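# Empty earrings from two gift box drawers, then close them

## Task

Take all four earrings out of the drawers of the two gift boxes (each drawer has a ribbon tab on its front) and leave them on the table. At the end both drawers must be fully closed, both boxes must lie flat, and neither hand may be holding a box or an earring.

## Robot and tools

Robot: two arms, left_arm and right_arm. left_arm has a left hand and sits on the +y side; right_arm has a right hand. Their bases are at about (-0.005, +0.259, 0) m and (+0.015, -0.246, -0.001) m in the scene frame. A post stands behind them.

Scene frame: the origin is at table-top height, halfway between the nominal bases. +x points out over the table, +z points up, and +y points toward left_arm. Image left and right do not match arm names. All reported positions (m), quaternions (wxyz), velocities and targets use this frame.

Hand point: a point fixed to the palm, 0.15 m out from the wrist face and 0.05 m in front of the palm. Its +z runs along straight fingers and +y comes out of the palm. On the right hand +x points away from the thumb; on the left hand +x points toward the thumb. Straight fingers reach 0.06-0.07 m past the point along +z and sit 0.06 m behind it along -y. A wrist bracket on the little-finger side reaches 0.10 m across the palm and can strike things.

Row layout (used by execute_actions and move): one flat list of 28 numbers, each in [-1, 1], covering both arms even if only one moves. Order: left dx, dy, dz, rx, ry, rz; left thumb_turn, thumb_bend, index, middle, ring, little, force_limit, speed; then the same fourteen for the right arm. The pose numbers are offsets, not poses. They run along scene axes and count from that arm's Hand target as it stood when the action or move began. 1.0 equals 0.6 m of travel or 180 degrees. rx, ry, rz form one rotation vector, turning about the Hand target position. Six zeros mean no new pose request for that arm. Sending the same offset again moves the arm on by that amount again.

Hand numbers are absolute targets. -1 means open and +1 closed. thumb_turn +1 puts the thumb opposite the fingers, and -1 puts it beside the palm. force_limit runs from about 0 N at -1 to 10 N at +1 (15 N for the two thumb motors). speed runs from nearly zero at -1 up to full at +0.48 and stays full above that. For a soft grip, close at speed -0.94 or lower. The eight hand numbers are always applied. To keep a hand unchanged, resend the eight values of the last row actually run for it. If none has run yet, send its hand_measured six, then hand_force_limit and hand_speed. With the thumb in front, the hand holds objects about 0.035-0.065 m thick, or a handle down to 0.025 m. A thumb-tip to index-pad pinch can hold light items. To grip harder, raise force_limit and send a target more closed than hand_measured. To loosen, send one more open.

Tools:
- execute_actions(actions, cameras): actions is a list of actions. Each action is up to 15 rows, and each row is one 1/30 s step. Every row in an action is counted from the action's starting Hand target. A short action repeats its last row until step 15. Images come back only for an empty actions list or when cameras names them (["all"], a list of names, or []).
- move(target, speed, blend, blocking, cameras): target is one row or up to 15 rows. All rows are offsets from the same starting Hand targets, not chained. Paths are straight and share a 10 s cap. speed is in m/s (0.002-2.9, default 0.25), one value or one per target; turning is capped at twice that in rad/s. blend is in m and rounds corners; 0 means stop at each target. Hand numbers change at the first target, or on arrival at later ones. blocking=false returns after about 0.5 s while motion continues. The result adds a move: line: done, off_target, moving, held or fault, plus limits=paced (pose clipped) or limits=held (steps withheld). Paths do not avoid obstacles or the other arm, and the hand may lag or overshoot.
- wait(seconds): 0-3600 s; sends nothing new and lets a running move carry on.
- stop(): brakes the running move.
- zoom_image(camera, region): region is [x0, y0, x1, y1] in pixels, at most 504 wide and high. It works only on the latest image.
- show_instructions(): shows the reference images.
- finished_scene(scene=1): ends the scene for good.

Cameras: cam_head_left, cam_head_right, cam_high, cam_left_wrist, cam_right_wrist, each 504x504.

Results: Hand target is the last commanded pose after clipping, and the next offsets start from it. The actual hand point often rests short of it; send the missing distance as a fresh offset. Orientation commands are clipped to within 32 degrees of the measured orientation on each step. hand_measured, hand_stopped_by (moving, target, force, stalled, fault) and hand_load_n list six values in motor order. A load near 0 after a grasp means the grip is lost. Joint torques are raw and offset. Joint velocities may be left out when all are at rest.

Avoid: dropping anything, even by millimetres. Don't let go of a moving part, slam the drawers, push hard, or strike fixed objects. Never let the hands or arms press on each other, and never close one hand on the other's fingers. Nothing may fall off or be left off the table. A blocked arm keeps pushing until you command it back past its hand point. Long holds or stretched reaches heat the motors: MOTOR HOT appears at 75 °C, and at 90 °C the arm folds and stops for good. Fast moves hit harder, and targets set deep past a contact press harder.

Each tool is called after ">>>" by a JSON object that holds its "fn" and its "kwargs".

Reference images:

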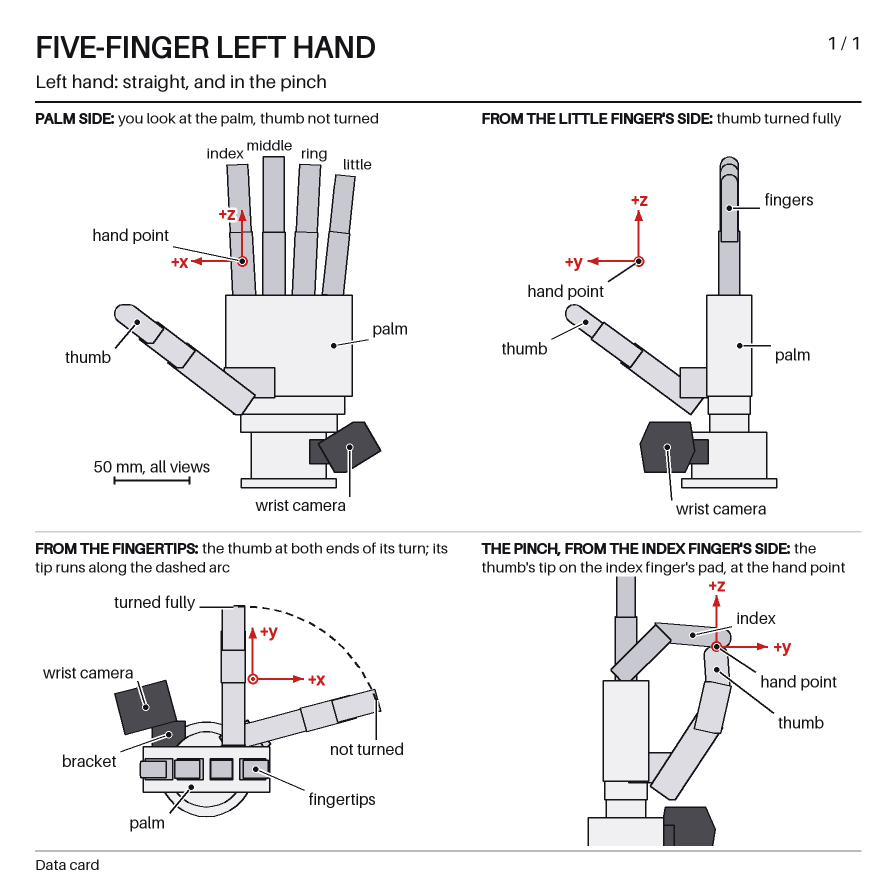

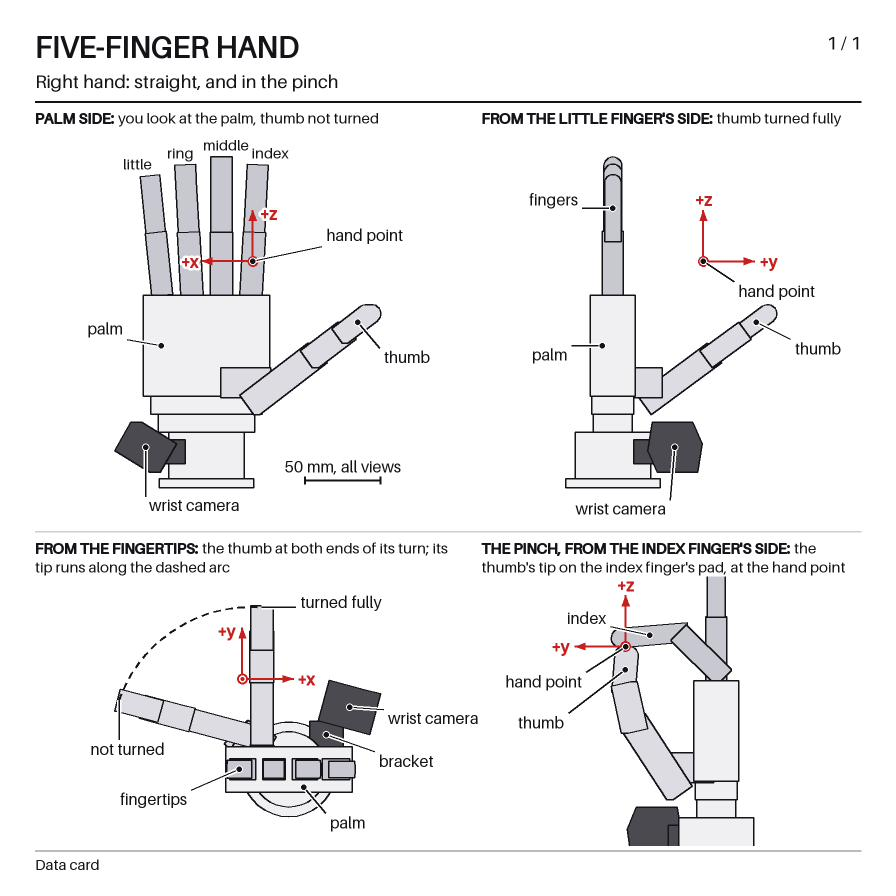

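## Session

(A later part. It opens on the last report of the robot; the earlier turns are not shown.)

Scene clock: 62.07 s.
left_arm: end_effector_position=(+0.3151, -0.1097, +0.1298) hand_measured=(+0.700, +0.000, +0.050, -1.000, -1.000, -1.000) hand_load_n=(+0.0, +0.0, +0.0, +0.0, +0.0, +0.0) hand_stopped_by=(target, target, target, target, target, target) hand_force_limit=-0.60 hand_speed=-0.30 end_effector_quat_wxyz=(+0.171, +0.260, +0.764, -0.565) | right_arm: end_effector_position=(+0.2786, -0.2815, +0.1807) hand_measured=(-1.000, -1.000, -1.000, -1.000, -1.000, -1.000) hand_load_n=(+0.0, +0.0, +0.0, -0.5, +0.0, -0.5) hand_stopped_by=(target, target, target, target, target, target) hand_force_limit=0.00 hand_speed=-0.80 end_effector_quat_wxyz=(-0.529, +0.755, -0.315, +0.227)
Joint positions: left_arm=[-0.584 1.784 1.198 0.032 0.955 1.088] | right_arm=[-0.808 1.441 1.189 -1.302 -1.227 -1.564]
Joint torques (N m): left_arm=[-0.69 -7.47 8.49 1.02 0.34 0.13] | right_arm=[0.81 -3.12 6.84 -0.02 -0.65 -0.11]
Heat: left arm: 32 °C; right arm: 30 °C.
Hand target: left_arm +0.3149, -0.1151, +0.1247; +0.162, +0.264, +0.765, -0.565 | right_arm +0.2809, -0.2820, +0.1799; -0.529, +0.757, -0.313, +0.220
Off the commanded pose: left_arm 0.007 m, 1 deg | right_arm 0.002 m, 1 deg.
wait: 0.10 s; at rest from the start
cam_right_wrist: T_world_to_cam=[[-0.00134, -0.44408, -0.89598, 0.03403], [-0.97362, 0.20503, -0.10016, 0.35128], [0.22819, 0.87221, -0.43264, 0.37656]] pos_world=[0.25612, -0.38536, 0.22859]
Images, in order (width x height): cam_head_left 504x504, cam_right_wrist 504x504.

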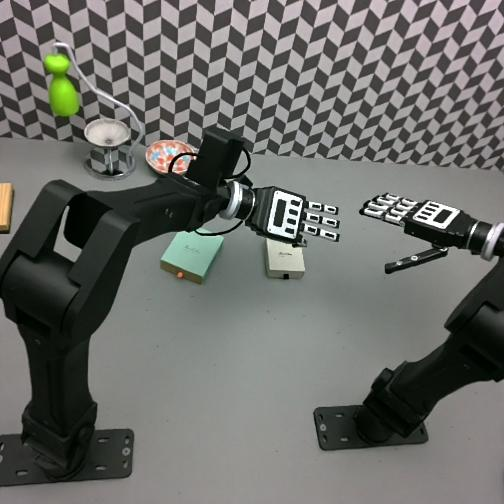

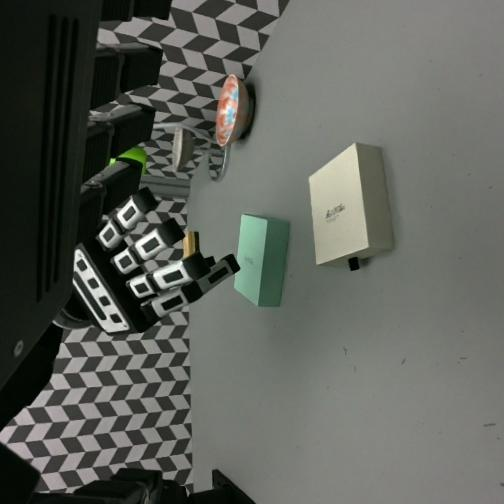

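>>> {"fn": "move", "kwargs": {"target": [0,0,0,0,0,0,0.45,0.0,0.05,-1,-1,-1,-0.6,-0.3,0,0,0,0,0,0,-1,-1,-1,-1,-1,-1,0,-0.8], "cameras": ["cam_left_wrist","cam_right_wrist"]}}

>>> {"fn": "zoom_image", "kwargs": {"camera": "cam_right_wrist", "region": [150, 220, 270, 320]}}

>>> {"fn": "zoom_image", "kwargs": {"camera": "cam_left_wrist", "region": [130, 180, 380, 400]}}

Scene clock: 63.33 s.
left_arm: end_effector_position=(+0.3151, -0.1096, +0.1298) hand_measured=(+0.450, +0.000, +0.050, -1.000, -1.000, -1.000) hand_load_n=(+0.0, +0.0, +0.0, +0.0, +0.0, +0.0) hand_stopped_by=(target, target, target, target, target, target) hand_force_limit=-0.60 hand_speed=-0.30 end_effector_quat_wxyz=(+0.171, +0.260, +0.764, -0.565) | right_arm: end_effector_position=(+0.2786, -0.2815, +0.1807) hand_measured=(-1.000, -1.000, -1.000, -1.000, -1.000, -1.000) hand_load_n=(+0.0, +0.0, +0.0, +0.0, +0.0, +0.0) hand_stopped_by=(target, target, target, target, target, target) hand_force_limit=0.00 hand_speed=-0.80 end_effector_quat_wxyz=(-0.529, +0.755, -0.315, +0.227)
Joint positions: left_arm=[-0.584 1.784 1.198 0.032 0.955 1.088] | right_arm=[-0.808 1.441 1.189 -1.302 -1.227 -1.564]
Joint torques (N m): left_arm=[-0.72 -7.49 8.44 1.02 0.34 0.12] | right_arm=[0.83 -3.14 6.83 -0.01 -0.64 -0.11]
Heat: left arm: 32 °C; right arm: 30 °C.
Hand target: left_arm +0.3148, -0.1150, +0.1247; +0.161, +0.264, +0.765, -0.565 | right_arm +0.2809, -0.2820, +0.1799; -0.529, +0.757, -0.313, +0.220
Off the commanded pose: left_arm 0.007 m, 1 deg | right_arm 0.002 m, 1 deg.
move: done
cam_left_wrist: T_world_to_cam=[[-0.82451, -0.13285, 0.55004, 0.17345], [-0.47857, 0.6824, -0.55255, 0.30653], [-0.30193, -0.71881, -0.62622, 0.21281]] pos_world=[0.35396, -0.03316, 0.20723]
cam_right_wrist: T_world_to_cam=[[-0.00134, -0.44408, -0.89598, 0.03403], [-0.97362, 0.20503, -0.10016, 0.35128], [0.22819, 0.87221, -0.43264, 0.37656]] pos_world=[0.25612, -0.38536, 0.22859]

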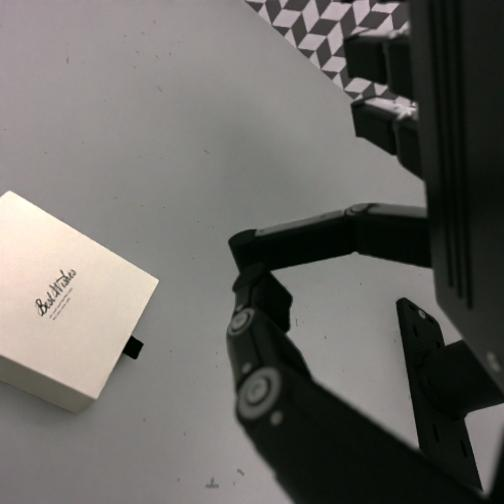

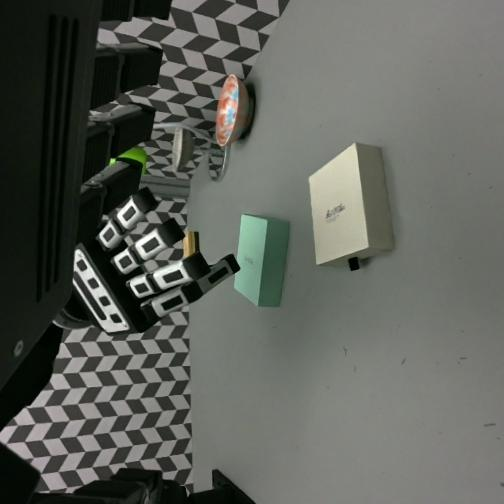

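Scaled by 4.200 from the camera's image (finer frame: 720x720).

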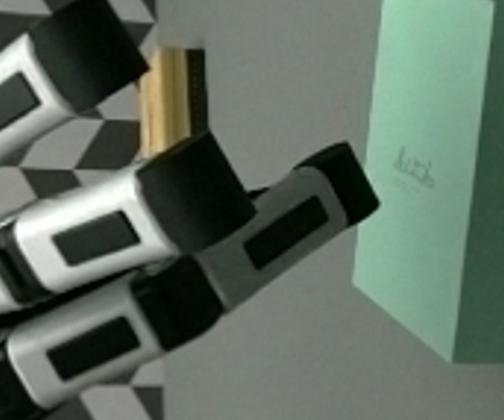

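Scaled by 2.016 from the camera's image (finer frame: 720x720).

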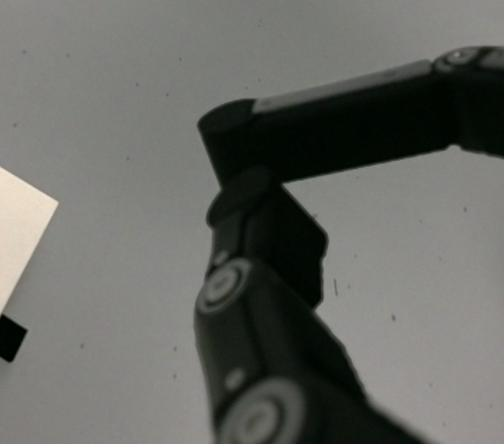

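>>> {"fn": "move", "kwargs": {"target": [0.0,-0.0277,-0.1167,0,0,0,0.4,-0.4,-0.3,-1,-1,-1,-0.6,-0.3,0,0,0,0,0,0,-1,-1,-1,-1,-1,-1,0,-0.8], "speed": 0.08, "cameras": ["cam_left_wrist","cam_right_wrist","cam_head_left"]}}

>>> {"fn": "zoom_image", "kwargs": {"camera": "cam_left_wrist", "region": [80, 150, 330, 400]}}

>>> {"fn": "zoom_image", "kwargs": {"camera": "cam_right_wrist", "region": [250, 170, 430, 350]}}

Scene clock: 70.37 s.
left_arm: end_effector_position=(+0.3217, -0.1322, +0.0754) hand_measured=(+0.400, -0.400, -0.300, -1.000, -1.000, -1.000) hand_load_n=(+0.0, +0.0, +0.0, +0.0, +0.0, +0.0) hand_stopped_by=(target, target, target, target, target, target) hand_force_limit=-0.60 hand_speed=-0.30 end_effector_quat_wxyz=(+0.178, +0.272, +0.755, -0.569) | right_arm: end_effector_position=(+0.2786, -0.2815, +0.1807) hand_measured=(-1.000, -1.000, -1.000, -1.000, -1.000, -1.000) hand_load_n=(+0.0, -0.5, +0.5, +0.0, +0.0, +0.0) hand_stopped_by=(target, target, target, target, target, target) hand_force_limit=0.00 hand_speed=-0.80 end_effector_quat_wxyz=(-0.529, +0.755, -0.315, +0.227)
Joint positions: left_arm=[-0.619 1.936 1.135 0.292 0.939 1.072] | right_arm=[-0.808 1.441 1.189 -1.302 -1.227 -1.564]
Joint torques (N m): left_arm=[-0.69 -8.39 4.34 1.28 0.18 -0.02] | right_arm=[0.83 -3.14 6.84 -0.01 -0.64 -0.11]
Heat: left arm: 32 °C; right arm: 29 °C.
Hand target: left_arm +0.3150, -0.1317, +0.0547; +0.162, +0.264, +0.765, -0.565 | right_arm +0.2809, -0.2820, +0.1799; -0.529, +0.757, -0.313, +0.220
Off the commanded pose: left_arm 0.022 m, 2 deg | right_arm 0.002 m, 1 deg.
move: off_target (left_arm)
cam_left_wrist: T_world_to_cam=[[-0.84054, -0.11001, 0.53046, 0.21536], [-0.45288, 0.68004, -0.57658, 0.28831], [-0.29731, -0.72488, -0.62142, 0.1619]] pos_world=[0.35972, -0.05502, 0.1526]
cam_right_wrist: T_world_to_cam=[[-0.00134, -0.44408, -0.89598, 0.03403], [-0.97362, 0.20503, -0.10016, 0.35128], [0.22819, 0.87221, -0.43264, 0.37656]] pos_world=[0.25612, -0.38536, 0.22859]
Images, in order (width x height): cam_head_left 504x504, cam_left_wrist 504x504, cam_right_wrist 504x504.

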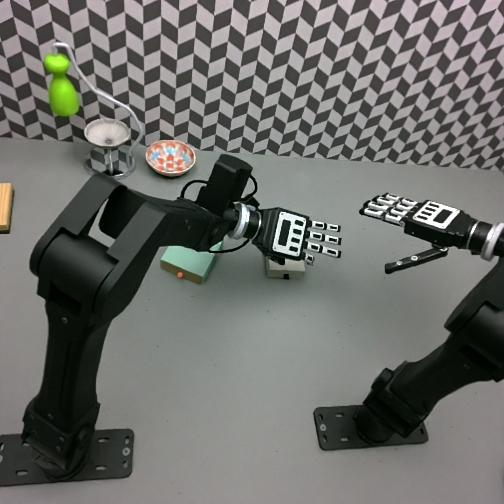

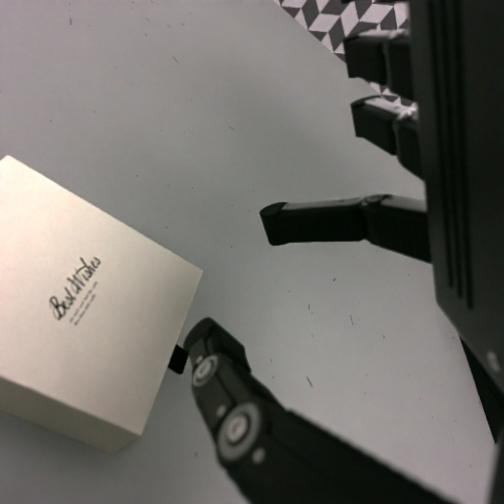

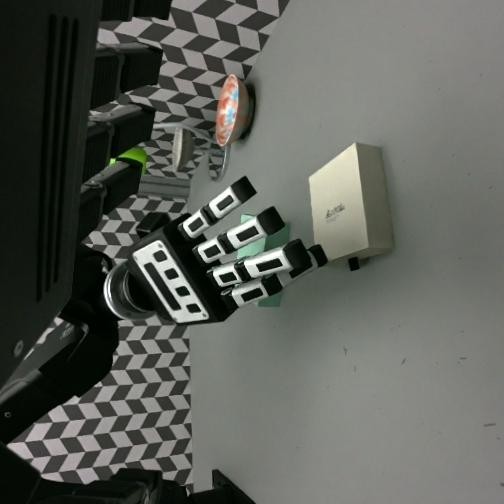

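Scaled by 2.016 from the camera's image (finer frame: 720x720).

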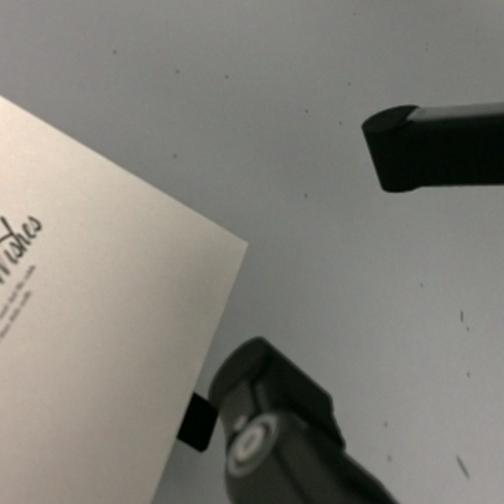

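Scaled by 2.800 from the camera's image (finer frame: 720x720).

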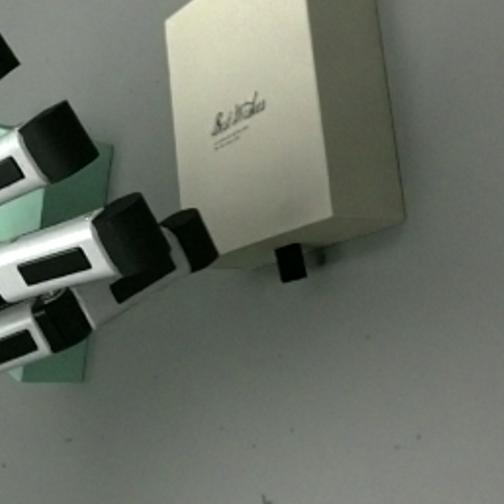

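>>> {"fn": "execute_actions", "kwargs": {"actions": [[[0,0,0,0,0,0,0.4,-0.4,-0.3,-1,-1,-1,-0.6,-0.3,0,0,0,0,0,0,-1,-1,-1,-1,-1,-1,0,-0.8]]], "cameras": ["cam_left_wrist","cam_high"]}}

>>> {"fn": "zoom_image", "kwargs": {"camera": "cam_high", "region": [150, 130, 330, 310]}}

Scene clock: 72.00 s.
left_arm: end_effector_position=(+0.3217, -0.1322, +0.0755) hand_measured=(+0.400, -0.400, -0.300, -1.000, -1.000, -1.000) hand_load_n=(+0.0, +0.0, +0.0, +0.0, -0.5, +0.0) hand_stopped_by=(target, target, target, target, target, target) hand_force_limit=-0.60 hand_speed=-0.30 end_effector_quat_wxyz=(+0.178, +0.272, +0.755, -0.569) | right_arm: end_effector_position=(+0.2786, -0.2815, +0.1807) hand_measured=(-1.000, -1.000, -1.000, -1.000, -1.000, -1.000) hand_load_n=(+0.0, +0.0, +0.0, +0.0, +0.0, +0.0) hand_stopped_by=(target, target, target, target, target, target) hand_force_limit=0.00 hand_speed=-0.80 end_effector_quat_wxyz=(-0.529, +0.755, -0.315, +0.227)
Joint positions: left_arm=[-0.619 1.936 1.135 0.292 0.939 1.072] | right_arm=[-0.808 1.441 1.189 -1.302 -1.227 -1.564]
Joint torques (N m): left_arm=[-0.7 -8.39 4.33 1.27 0.18 -0.02] | right_arm=[0.8 -3.12 6.86 -0.01 -0.64 -0.11]
Heat: left arm: 32 °C; right arm: 29 °C.
Hand target: left_arm +0.3149, -0.1317, +0.0546; +0.161, +0.264, +0.765, -0.565 | right_arm +0.2809, -0.2820, +0.1799; -0.529, +0.757, -0.313, +0.220
Off the commanded pose: left_arm 0.022 m, 2 deg | right_arm 0.002 m, 1 deg.
Step readings (end_effector_position of left_arm | right_arm):
0: (+0.3217, -0.1322, +0.0755) | (+0.2786, -0.2815, +0.1807)
1: (+0.3217, -0.1322, +0.0755) | (+0.2786, -0.2815, +0.1807)
2: (+0.3217, -0.1322, +0.0755) | (+0.2786, -0.2815, +0.1807)
4: (+0.3217, -0.1322, +0.0755) | (+0.2786, -0.2815, +0.1807)
8: (+0.3217, -0.1322, +0.0755) | (+0.2786, -0.2815, +0.1807)
15: (+0.3217, -0.1322, +0.0755) | (+0.2786, -0.2815, +0.1807)
cam_left_wrist: T_world_to_cam=[[-0.84053, -0.10994, 0.5305, 0.21543], [-0.45292, 0.6799, -0.57671, 0.28839], [-0.29728, -0.72501, -0.62127, 0.16189]] pos_world=[0.35982, -0.05502, 0.1526]
Images, in order (width x height): cam_high 504x504, cam_left_wrist 504x504.

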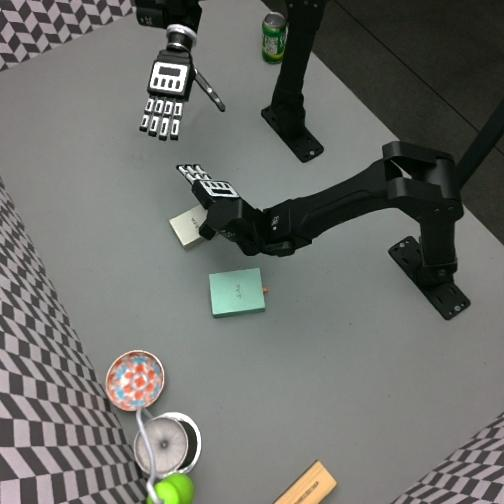

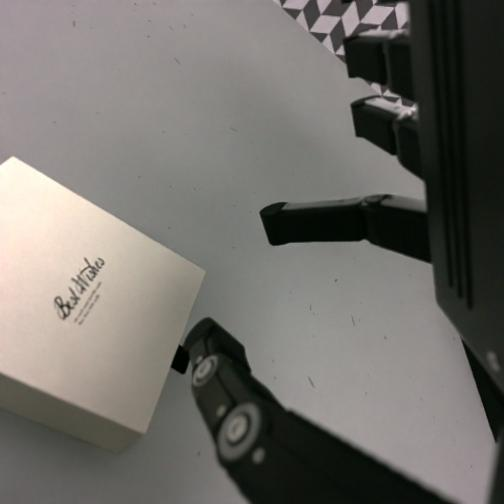

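Scaled by 2.800 from the camera's image (finer frame: 720x720).

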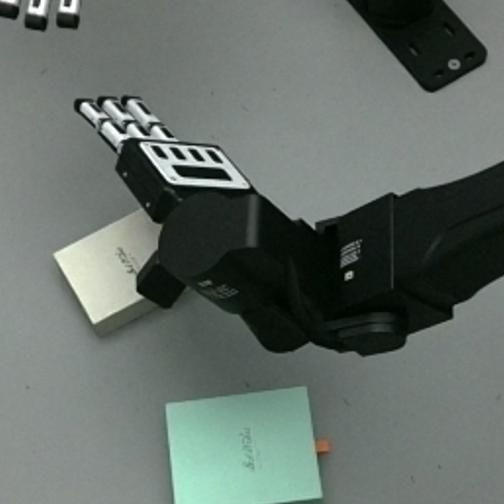

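>>> {"fn": "move", "kwargs": {"target": [-0.0112,0.0125,-0.05,0,0,0,0.4,-0.4,-0.3,-1,-1,-1,-0.6,-0.3,0,0,0,0,0,0,-1,-1,-1,-1,-1,-1,0,-0.8], "speed": 0.05, "cameras": ["cam_left_wrist","cam_right_wrist"]}}

>>> {"fn": "zoom_image", "kwargs": {"camera": "cam_left_wrist", "region": [80, 150, 330, 400]}}

>>> {"fn": "zoom_image", "kwargs": {"camera": "cam_right_wrist", "region": [250, 170, 430, 350]}}

Scene clock: 75.40 s.
left_arm: end_effector_position=(+0.3143, -0.1270, +0.0441) hand_measured=(+0.400, -0.400, -0.300, -1.000, -1.000, -1.000) hand_load_n=(+0.5, +0.0, +0.0, +0.0, +0.0, +0.0) hand_stopped_by=(target, target, target, target, target, target) hand_force_limit=-0.60 hand_speed=-0.30 end_effector_quat_wxyz=(+0.176, +0.270, +0.757, -0.569) | right_arm: end_effector_position=(+0.2786, -0.2815, +0.1807) hand_measured=(-1.000, -1.000, -1.000, -1.000, -1.000, -1.000) hand_load_n=(+0.0, +0.0, +0.0, +0.0, +0.0, +0.0) hand_stopped_by=(target, target, target, target, target, target) hand_force_limit=0.00 hand_speed=-0.80 end_effector_quat_wxyz=(-0.529, +0.755, -0.315, +0.227)
Joint positions: left_arm=[-0.619 1.979 1.052 0.412 0.938 1.072] | right_arm=[-0.808 1.441 1.189 -1.302 -1.227 -1.564]
Joint torques (N m): left_arm=[-0.23 -8.32 3.88 1.3 0.23 0.03] | right_arm=[0.81 -3.15 6.84 -0.02 -0.64 -0.11]
Heat: left arm: 32 °C; right arm: 29 °C.
Hand target: left_arm +0.3082, -0.1241, +0.0245; +0.161, +0.264, +0.765, -0.565 | right_arm +0.2809, -0.2820, +0.1799; -0.529, +0.757, -0.313, +0.220
Off the commanded pose: left_arm 0.021 m, 2 deg | right_arm 0.002 m, 1 deg.
move: off_target (left_arm)
cam_left_wrist: T_world_to_cam=[[-0.83769, -0.1123, 0.53448, 0.22504], [-0.45619, 0.68195, -0.57169, 0.26455], [-0.30029, -0.72273, -0.62249, 0.1453]] pos_world=[0.35283, -0.05013, 0.12141]
cam_right_wrist: T_world_to_cam=[[-0.00134, -0.44408, -0.89598, 0.03403], [-0.97362, 0.20503, -0.10016, 0.35128], [0.22819, 0.87221, -0.43264, 0.37656]] pos_world=[0.25612, -0.38536, 0.22859]

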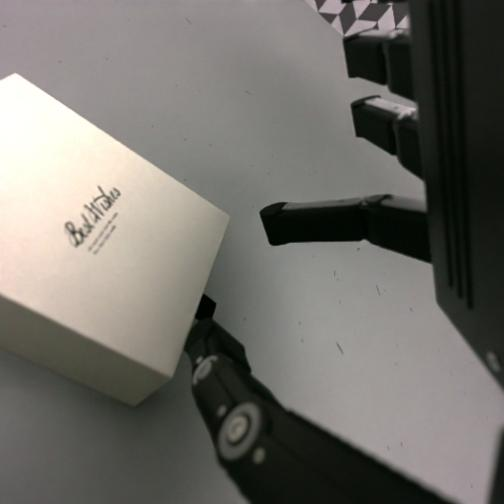

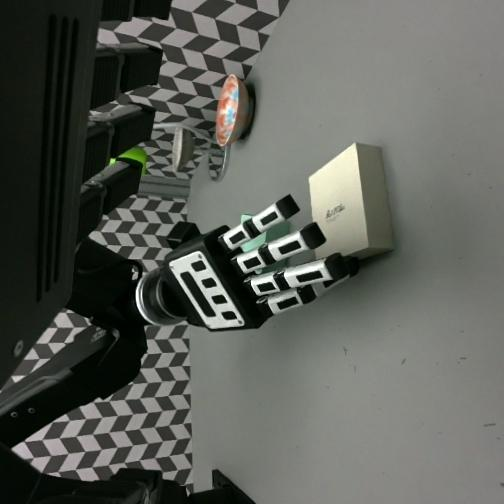

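Scaled by 2.016 from the camera's image (finer frame: 720x720).

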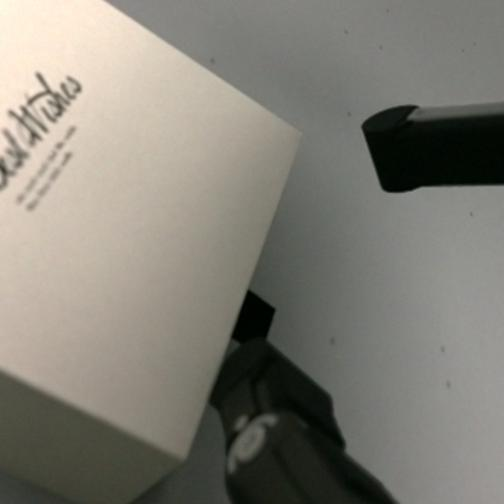

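Scaled by 2.800 from the camera's image (finer frame: 720x720).

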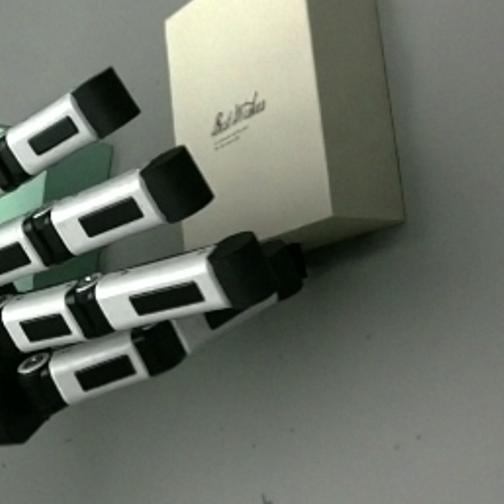

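>>> {"fn": "move", "kwargs": {"target": [-0.003,0.0075,-0.0333,0,0,0,0.4,-0.1,-0.25,-1,-1,-1,-0.6,-0.3,0,0,0,0,0,0,-1,-1,-1,-1,-1,-1,0,-0.8], "speed": 0.05, "cameras": ["cam_left_wrist","cam_right_wrist"]}}

>>> {"fn": "zoom_image", "kwargs": {"camera": "cam_left_wrist", "region": [80, 150, 330, 400]}}

>>> {"fn": "zoom_image", "kwargs": {"camera": "cam_right_wrist", "region": [250, 170, 430, 350]}}

Scene clock: 78.60 s.
left_arm: end_effector_position=(+0.3114, -0.1250, +0.0235) hand_measured=(+0.400, -0.100, -0.250, -1.000, -1.000, -1.000) hand_load_n=(+0.0, +0.0, +0.0, +0.0, +0.0, +0.0) hand_stopped_by=(target, target, target, target, target, target) hand_force_limit=-0.60 hand_speed=-0.30 end_effector_quat_wxyz=(+0.175, +0.270, +0.757, -0.568) | right_arm: end_effector_position=(+0.2786, -0.2815, +0.1807) hand_measured=(-1.000, -1.000, -1.000, -1.000, -1.000, -1.000) hand_load_n=(+0.0, +0.0, +0.0, +0.0, +0.0, +0.0) hand_stopped_by=(target, target, target, target, target, target) hand_force_limit=0.00 hand_speed=-0.80 end_effector_quat_wxyz=(-0.529, +0.755, -0.315, +0.227)
Joint positions: left_arm=[-0.619 2.023 1.014 0.491 0.938 1.072] | right_arm=[-0.808 1.441 1.189 -1.302 -1.227 -1.564]
Joint torques (N m): left_arm=[0.36 -8.39 3.7 1.28 0.29 0.1] | right_arm=[0.81 -3.14 6.86 -0.01 -0.65 -0.11]
Heat: left arm: 32 °C; right arm: 29 °C.
Hand target: left_arm +0.3064, -0.1196, +0.0046; +0.162, +0.264, +0.765, -0.565 | right_arm +0.2809, -0.2820, +0.1799; -0.529, +0.757, -0.313, +0.220
Off the commanded pose: left_arm 0.020 m, 2 deg | right_arm 0.002 m, 1 deg.
move: off_target (left_arm)
cam_left_wrist: T_world_to_cam=[[-0.83651, -0.11309, 0.53616, 0.23331], [-0.45742, 0.68286, -0.56962, 0.2504], [-0.3017, -0.72174, -0.62295, 0.13367]] pos_world=[0.35003, -0.04813, 0.10081]
cam_right_wrist: T_world_to_cam=[[-0.00134, -0.44408, -0.89598, 0.03403], [-0.97362, 0.20503, -0.10016, 0.35128], [0.22819, 0.87221, -0.43264, 0.37656]] pos_world=[0.25612, -0.38536, 0.22859]

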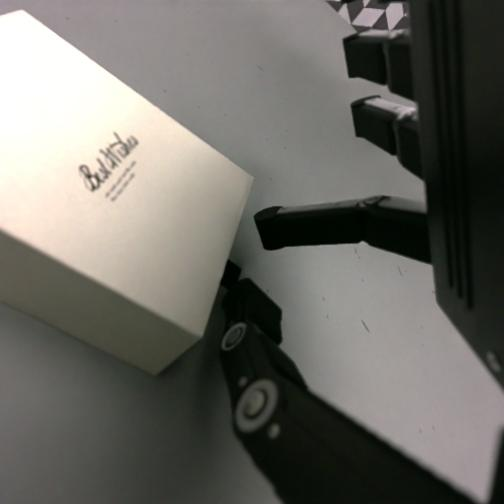

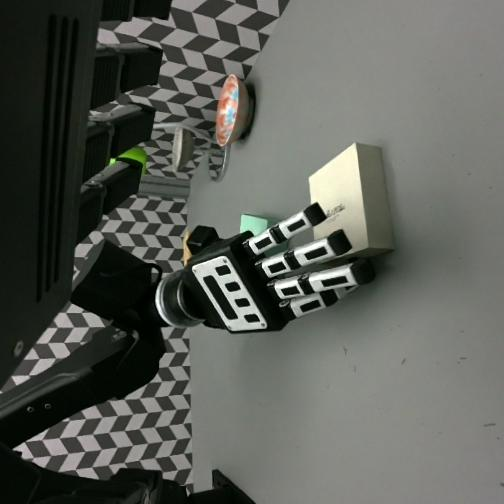

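Scaled by 2.016 from the camera's image (finer frame: 720x720).

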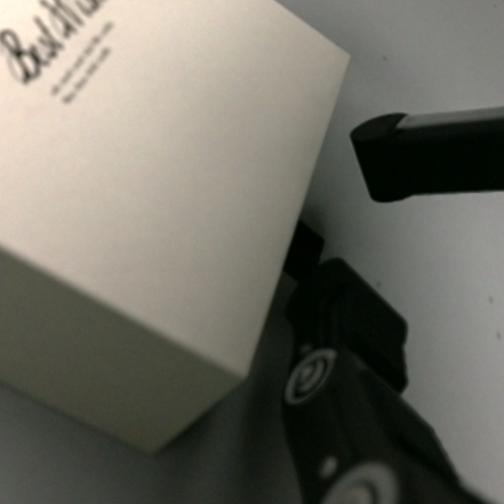

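Scaled by 2.800 from the camera's image (finer frame: 720x720).

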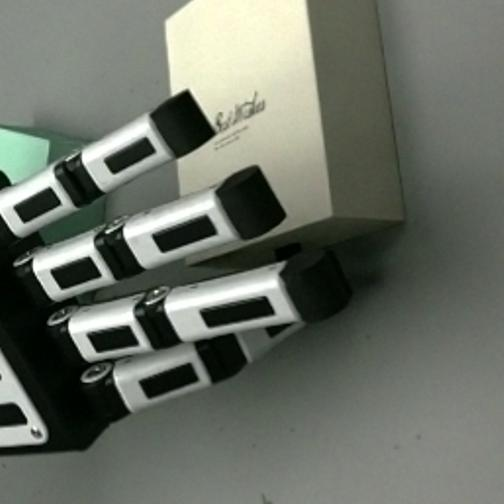

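>>> {"fn": "move", "kwargs": {"target": [-0.002,0.0,-0.0108,0,0,0,0.4,-0.1,-0.2,-1,-1,-1,-0.6,-0.3,0,0,0,0,0,0,-1,-1,-1,-1,-1,-1,0,-0.8], "speed": 0.03, "cameras": ["cam_left_wrist","cam_right_wrist","cam_head_right"]}}

>>> {"fn": "zoom_image", "kwargs": {"camera": "cam_left_wrist", "region": [130, 150, 330, 350]}}

>>> {"fn": "zoom_image", "kwargs": {"camera": "cam_right_wrist", "region": [300, 200, 420, 320]}}

Scene clock: 82.57 s.
left_arm: end_effector_position=(+0.3107, -0.1245, +0.0168) hand_measured=(+0.400, -0.100, -0.200, -1.000, -1.000, -1.000) hand_load_n=(+0.0, +0.5, +0.0, +0.0, +0.0, +0.0) hand_stopped_by=(target, target, target, target, target, target) hand_force_limit=-0.60 hand_speed=-0.30 end_effector_quat_wxyz=(+0.175, +0.270, +0.757, -0.568) | right_arm: end_effector_position=(+0.2786, -0.2815, +0.1807) hand_measured=(-1.000, -1.000, -1.000, -1.000, -1.000, -1.000) hand_load_n=(+0.0, +0.0, +0.0, +0.0, +0.0, -0.5) hand_stopped_by=(target, target, target, target, target, target) hand_force_limit=0.00 hand_speed=-0.80 end_effector_quat_wxyz=(-0.529, +0.755, -0.315, +0.227)
Joint positions: left_arm=[-0.619 2.04 1.004 0.519 0.938 1.072] | right_arm=[-0.808 1.441 1.189 -1.302 -1.227 -1.564]
Joint torques (N m): left_arm=[0.17 -8.46 3.69 1.28 0.28 0.08] | right_arm=[0.83 -3.12 6.83 -0.01 -0.65 -0.11]
Heat: left arm: 33 °C; right arm: 29 °C.
Hand target: left_arm +0.3053, -0.1197, -0.0018; +0.162, +0.264, +0.765, -0.565 | right_arm +0.2809, -0.2820, +0.1799; -0.529, +0.757, -0.313, +0.220
Off the commanded pose: left_arm 0.020 m, 2 deg | right_arm 0.002 m, 1 deg.
move: off_target (left_arm)
cam_left_wrist: T_world_to_cam=[[-0.83664, -0.113, 0.53597, 0.23649], [-0.45731, 0.68268, -0.56993, 0.24591], [-0.30149, -0.72193, -0.62283, 0.12942]] pos_world=[0.34933, -0.04773, 0.09401]
cam_right_wrist: T_world_to_cam=[[-0.00134, -0.44408, -0.89598, 0.03403], [-0.97362, 0.20503, -0.10016, 0.35128], [0.22819, 0.87221, -0.43264, 0.37656]] pos_world=[0.25612, -0.38536, 0.22859]
Images, in order (width x height): cam_head_right 504x504, cam_left_wrist 504x504, cam_right_wrist 504x504.

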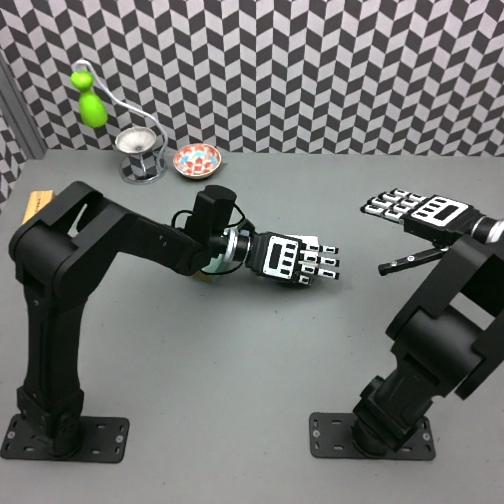

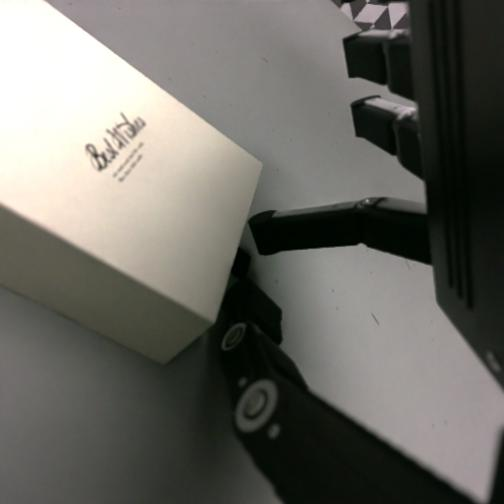

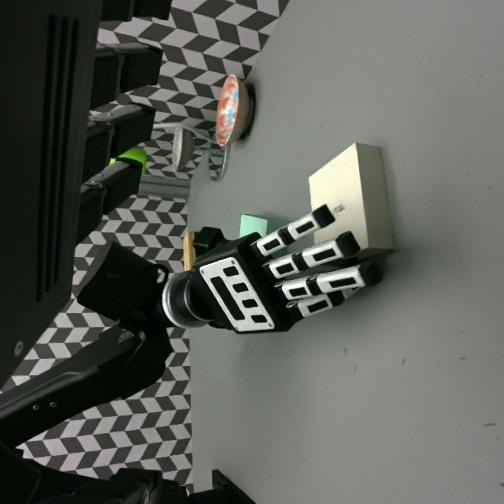

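Scaled by 2.520 from the camera's image (finer frame: 720x720).

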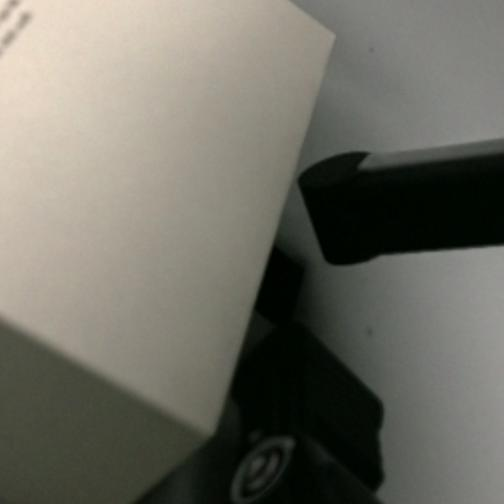

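Scaled by 4.200 from the camera's image (finer frame: 720x720).

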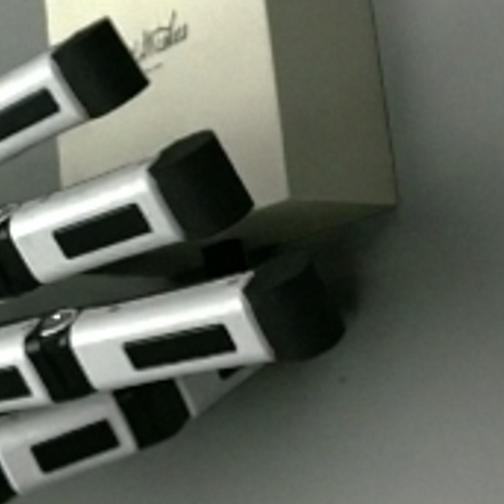

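>>> {"fn": "move", "kwargs": {"target": [-0.0033,0.0,-0.0063,0,0,0,0.4,-0.1,-0.1,-1,-1,-1,-0.6,-0.3,0,0,0,0,0,0,-1,-1,-1,-1,-1,-1,0,-0.8], "speed": 0.03, "cameras": ["cam_left_wrist","cam_right_wrist"]}}

>>> {"fn": "zoom_image", "kwargs": {"camera": "cam_left_wrist", "region": [160, 180, 320, 340]}}

>>> {"fn": "zoom_image", "kwargs": {"camera": "cam_right_wrist", "region": [300, 200, 420, 320]}}

Scene clock: 85.27 s.
left_arm: end_effector_position=(+0.3099, -0.1239, +0.0134) hand_measured=(+0.400, -0.100, -0.100, -1.000, -1.000, -1.000) hand_load_n=(+0.0, +0.0, +0.0, -0.5, +0.0, +0.0) hand_stopped_by=(target, target, target, target, target, target) hand_force_limit=-0.60 hand_speed=-0.30 end_effector_quat_wxyz=(+0.176, +0.270, +0.757, -0.569) | right_arm: end_effector_position=(+0.2786, -0.2815, +0.1807) hand_measured=(-1.000, -1.000, -1.000, -1.000, -1.000, -1.000) hand_load_n=(+0.0, +0.0, +0.0, +0.0, +0.0, +0.0) hand_stopped_by=(target, target, target, target, target, target) hand_force_limit=0.00 hand_speed=-0.80 end_effector_quat_wxyz=(-0.529, +0.755, -0.315, +0.227)
Joint positions: left_arm=[-0.619 2.047 0.993 0.539 0.938 1.072] | right_arm=[-0.808 1.441 1.189 -1.302 -1.227 -1.564]
Joint torques (N m): left_arm=[-0.05 -8.44 3.6 1.27 0.25 0.05] | right_arm=[0.81 -3.14 6.83 -0.01 -0.65 -0.11]
Heat: left arm: 33 °C; right arm: 29 °C.
Hand target: left_arm +0.3033, -0.1197, -0.0055; +0.162, +0.264, +0.765, -0.565 | right_arm +0.2809, -0.2820, +0.1799; -0.529, +0.757, -0.313, +0.220
Off the commanded pose: left_arm 0.020 m, 2 deg | right_arm 0.002 m, 1 deg.
move: off_target (left_arm)
cam_left_wrist: T_world_to_cam=[[-0.83782, -0.11221, 0.53429, 0.23816], [-0.45606, 0.68182, -0.57196, 0.24268], [-0.30011, -0.72286, -0.62242, 0.12701]] pos_world=[0.34833, -0.04692, 0.09061]
cam_right_wrist: T_world_to_cam=[[-0.00134, -0.44408, -0.89598, 0.03403], [-0.97362, 0.20503, -0.10016, 0.35128], [0.22819, 0.87221, -0.43264, 0.37656]] pos_world=[0.25612, -0.38536, 0.22859]

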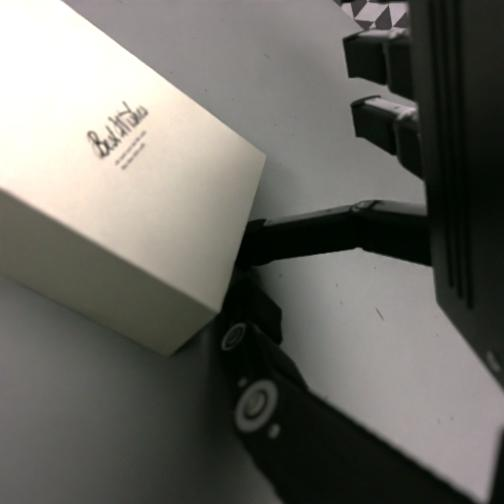

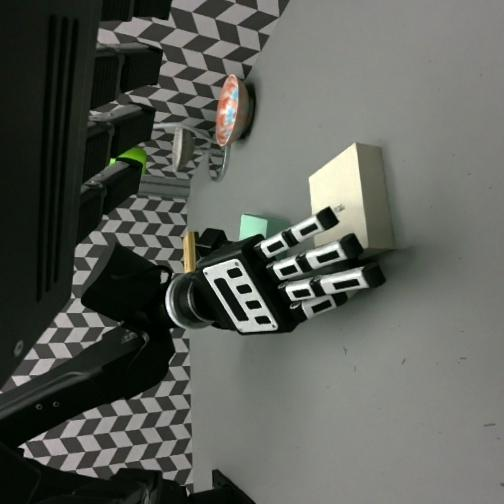

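Scaled by 3.150 from the camera's image (finer frame: 720x720).

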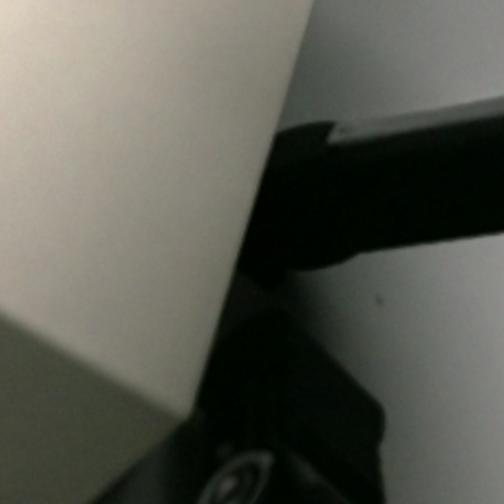

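Scaled by 4.200 from the camera's image (finer frame: 720x720).

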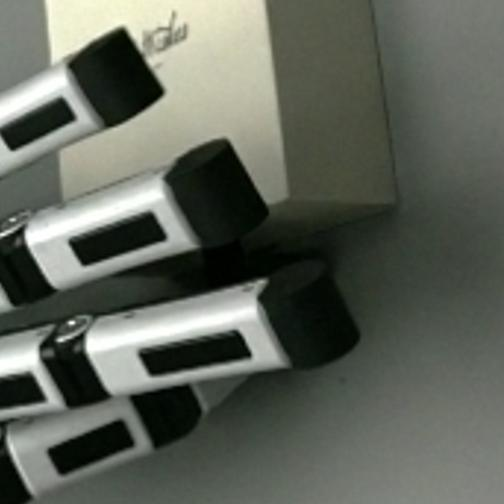

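>>> {"fn": "move", "kwargs": {"target": [-0.0075,0.0,-0.001,0,0,0,0.4,-0.1,-0.1,-1,-1,-1,-0.6,-0.3,0,0,0,0,0,0,-1,-1,-1,-1,-1,-1,0,-0.8], "speed": 0.03, "cameras": ["cam_left_wrist"]}}

>>> {"fn": "zoom_image", "kwargs": {"camera": "cam_left_wrist", "region": [160, 180, 320, 340]}}

Scene clock: 89.83 s.
left_arm: end_effector_position=(+0.3080, -0.1226, +0.0114) hand_measured=(+0.400, -0.100, -0.100, -1.000, -1.000, -1.000) hand_load_n=(+0.0, +0.0, +0.0, -0.5, +0.0, +0.0) hand_stopped_by=(target, target, target, target, target, target) hand_force_limit=-0.60 hand_speed=-0.30 end_effector_quat_wxyz=(+0.178, +0.271, +0.755, -0.569) | right_arm: end_effector_position=(+0.2786, -0.2815, +0.1807) hand_measured=(-1.000, -1.000, -1.000, -1.000, -1.000, -1.000) hand_load_n=(+0.0, +0.0, +0.0, -0.5, +0.0, +0.0) hand_stopped_by=(target, target, target, target, target, target) hand_force_limit=0.00 hand_speed=-0.80 end_effector_quat_wxyz=(-0.529, +0.755, -0.315, +0.227)
Joint positions: left_arm=[-0.619 2.047 0.977 0.56 0.938 1.072] | right_arm=[-0.808 1.441 1.189 -1.302 -1.227 -1.564]
Joint torques (N m): left_arm=[-0.62 -8.87 3.34 1.22 0.19 -0.02] | right_arm=[0.81 -3.12 6.82 -0.01 -0.64 -0.11]
Heat: left arm: 33 °C; right arm: 29 °C.
Hand target: left_arm +0.2988, -0.1197, -0.0061; +0.162, +0.264, +0.765, -0.565 | right_arm +0.2809, -0.2820, +0.1799; -0.529, +0.757, -0.313, +0.220
Off the commanded pose: left_arm 0.020 m, 2 deg | right_arm 0.002 m, 1 deg.
move: off_target (left_arm)
cam_left_wrist: T_world_to_cam=[[-0.84002, -0.11066, 0.53116, 0.23871], [-0.45367, 0.68021, -0.57576, 0.23888], [-0.29758, -0.72462, -0.62159, 0.1251]] pos_world=[0.34612, -0.04542, 0.0885]

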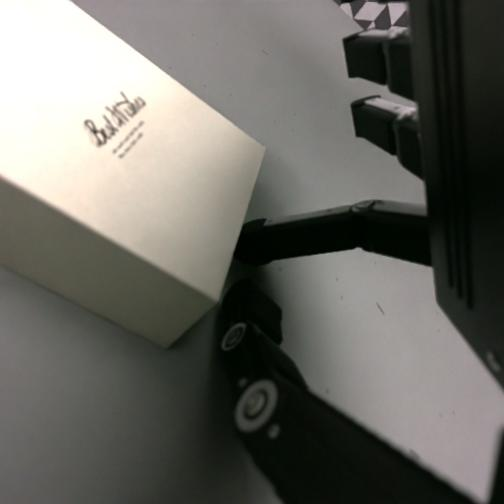

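Scaled by 3.150 from the camera's image (finer frame: 720x720).

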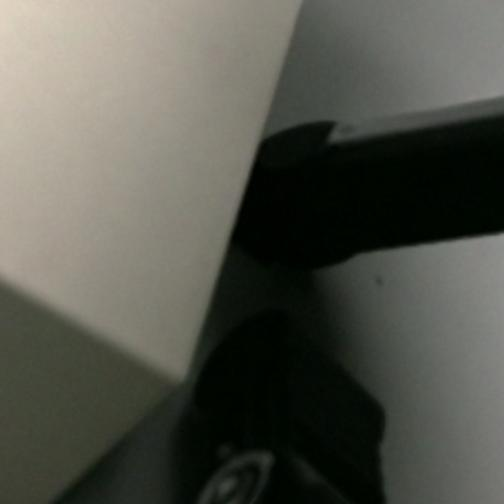

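>>> {"fn": "move", "kwargs": {"target": [0.0,-0.004,0.005,0,0,0,0.4,-0.1,-0.1,-1,-1,-1,-0.6,-0.3,0,0,0,0,0,0,-1,-1,-1,-1,-1,-1,0,-0.8], "speed": 0.03, "cameras": ["cam_left_wrist"]}}

>>> {"fn": "zoom_image", "kwargs": {"camera": "cam_left_wrist", "region": [200, 200, 300, 300]}}

Scene clock: 92.23 s.
left_arm: end_effector_position=(+0.3069, -0.1236, +0.0112) hand_measured=(+0.400, -0.100, -0.100, -1.000, -1.000, -1.000) hand_load_n=(+0.0, +0.0, +0.0, +0.0, +0.0, +0.0) hand_stopped_by=(target, target, target, target, target, target) hand_force_limit=-0.60 hand_speed=-0.30 end_effector_quat_wxyz=(+0.177, +0.271, +0.756, -0.569) | right_arm: end_effector_position=(+0.2786, -0.2815, +0.1807) hand_measured=(-1.000, -1.000, -1.000, -1.000, -1.000, -1.000) hand_load_n=(-0.5, +0.0, +0.0, +0.0, +0.0, +0.0) hand_stopped_by=(target, target, target, target, target, target) hand_force_limit=0.00 hand_speed=-0.80 end_effector_quat_wxyz=(-0.529, +0.755, -0.315, +0.227)
Joint positions: left_arm=[-0.623 2.047 0.977 0.56 0.937 1.069] | right_arm=[-0.808 1.441 1.189 -1.302 -1.227 -1.564]
Joint torques (N m): left_arm=[-0.79 -9.35 4.04 1.16 0.16 -0.04] | right_arm=[0.81 -3.12 6.84 -0.02 -0.65 -0.11]
Heat: left arm: 33 °C; right arm: 29 °C.
Hand target: left_arm +0.2988, -0.1221, -0.0031; +0.162, +0.264, +0.765, -0.565 | right_arm +0.2809, -0.2820, +0.1799; -0.529, +0.757, -0.313, +0.220
Off the commanded pose: left_arm 0.016 m, 2 deg | right_arm 0.002 m, 1 deg.
move: off_target (left_arm)
cam_left_wrist: T_world_to_cam=[[-0.83906, -0.11035, 0.53272, 0.23749], [-0.45417, 0.68117, -0.57423, 0.23919], [-0.29951, -0.72376, -0.62166, 0.12462]] pos_world=[0.34523, -0.04652, 0.08831]

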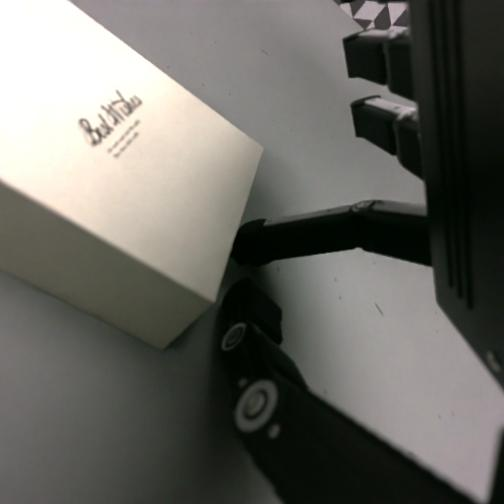

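Scaled by 5.040 from the camera's image (finer frame: 720x720).

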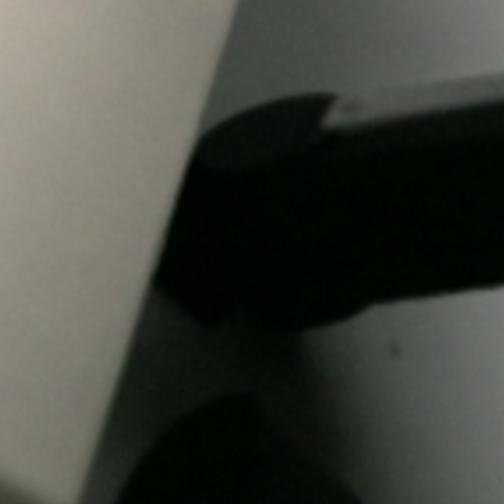

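>>> {"fn": "move", "kwargs": {"target": [0.001,-0.002,0.0,0,0,0,0.4,0.05,0.1,-1,-1,-1,-0.5,-0.8,0,0,0,0,0,0,-1,-1,-1,-1,-1,-1,0,-0.8], "speed": 0.03, "cameras": ["cam_left_wrist","cam_right_wrist"]}}

>>> {"fn": "zoom_image", "kwargs": {"camera": "cam_left_wrist", "region": [200, 200, 300, 300]}}

Scene clock: 94.53 s.
left_arm: end_effector_position=(+0.3060, -0.1244, +0.0112) hand_measured=(+0.400, +0.050, +0.100, -1.000, -1.000, -1.000) hand_load_n=(+0.0, +0.0, +0.0, +0.0, +0.0, +0.0) hand_stopped_by=(target, target, target, target, target, target) hand_force_limit=-0.50 hand_speed=-0.80 end_effector_quat_wxyz=(+0.176, +0.271, +0.756, -0.569) | right_arm: end_effector_position=(+0.2786, -0.2815, +0.1807) hand_measured=(-1.000, -1.000, -1.000, -1.000, -1.000, -1.000) hand_load_n=(+0.0, -0.5, +0.0, -0.5, +0.0, +0.0) hand_stopped_by=(target, target, target, target, target, target) hand_force_limit=0.00 hand_speed=-0.80 end_effector_quat_wxyz=(-0.529, +0.755, -0.315, +0.227)
Joint positions: left_arm=[-0.626 2.047 0.977 0.561 0.935 1.067] | right_arm=[-0.808 1.441 1.189 -1.302 -1.227 -1.564]
Joint torques (N m): left_arm=[-0.7 -9.06 4.37 1.14 0.17 -0.04] | right_arm=[0.81 -3.12 6.83 -0.01 -0.65 -0.11]
Heat: left arm: 33 °C; right arm: 28 °C.
Hand target: left_arm +0.2994, -0.1233, -0.0031; +0.162, +0.264, +0.765, -0.565 | right_arm +0.2809, -0.2820, +0.1799; -0.529, +0.757, -0.313, +0.220
Off the commanded pose: left_arm 0.016 m, 2 deg | right_arm 0.002 m, 1 deg.
move: off_target (left_arm)
cam_left_wrist: T_world_to_cam=[[-0.83871, -0.10943, 0.53347, 0.23666], [-0.4539, 0.68174, -0.57376, 0.23938], [-0.3009, -0.72336, -0.62146, 0.12425]] pos_world=[0.34453, -0.04742, 0.08831]
cam_right_wrist: T_world_to_cam=[[-0.00134, -0.44408, -0.89598, 0.03403], [-0.97362, 0.20503, -0.10016, 0.35128], [0.22819, 0.87221, -0.43264, 0.37656]] pos_world=[0.25612, -0.38536, 0.22859]

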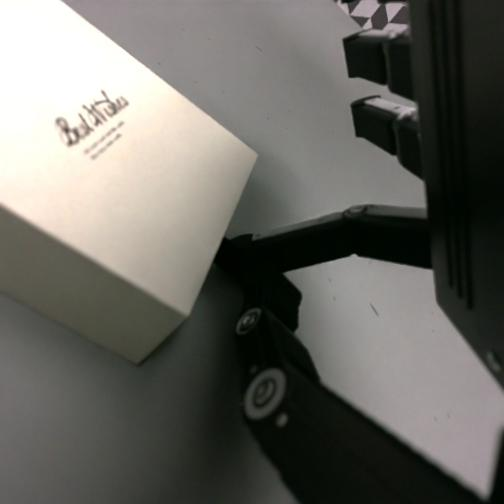

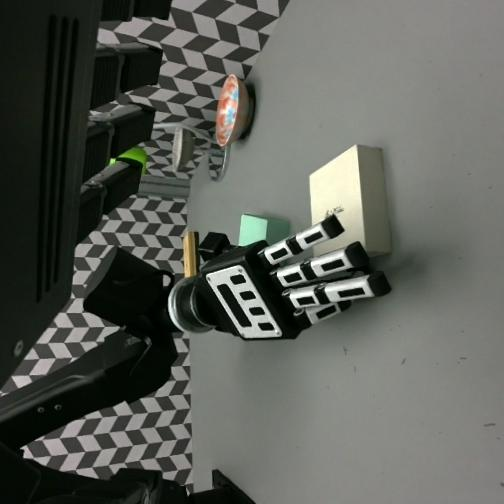

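Scaled by 5.040 from the camera's image (finer frame: 720x720).

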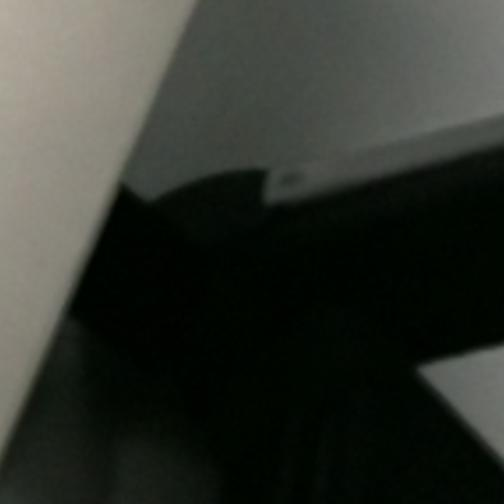

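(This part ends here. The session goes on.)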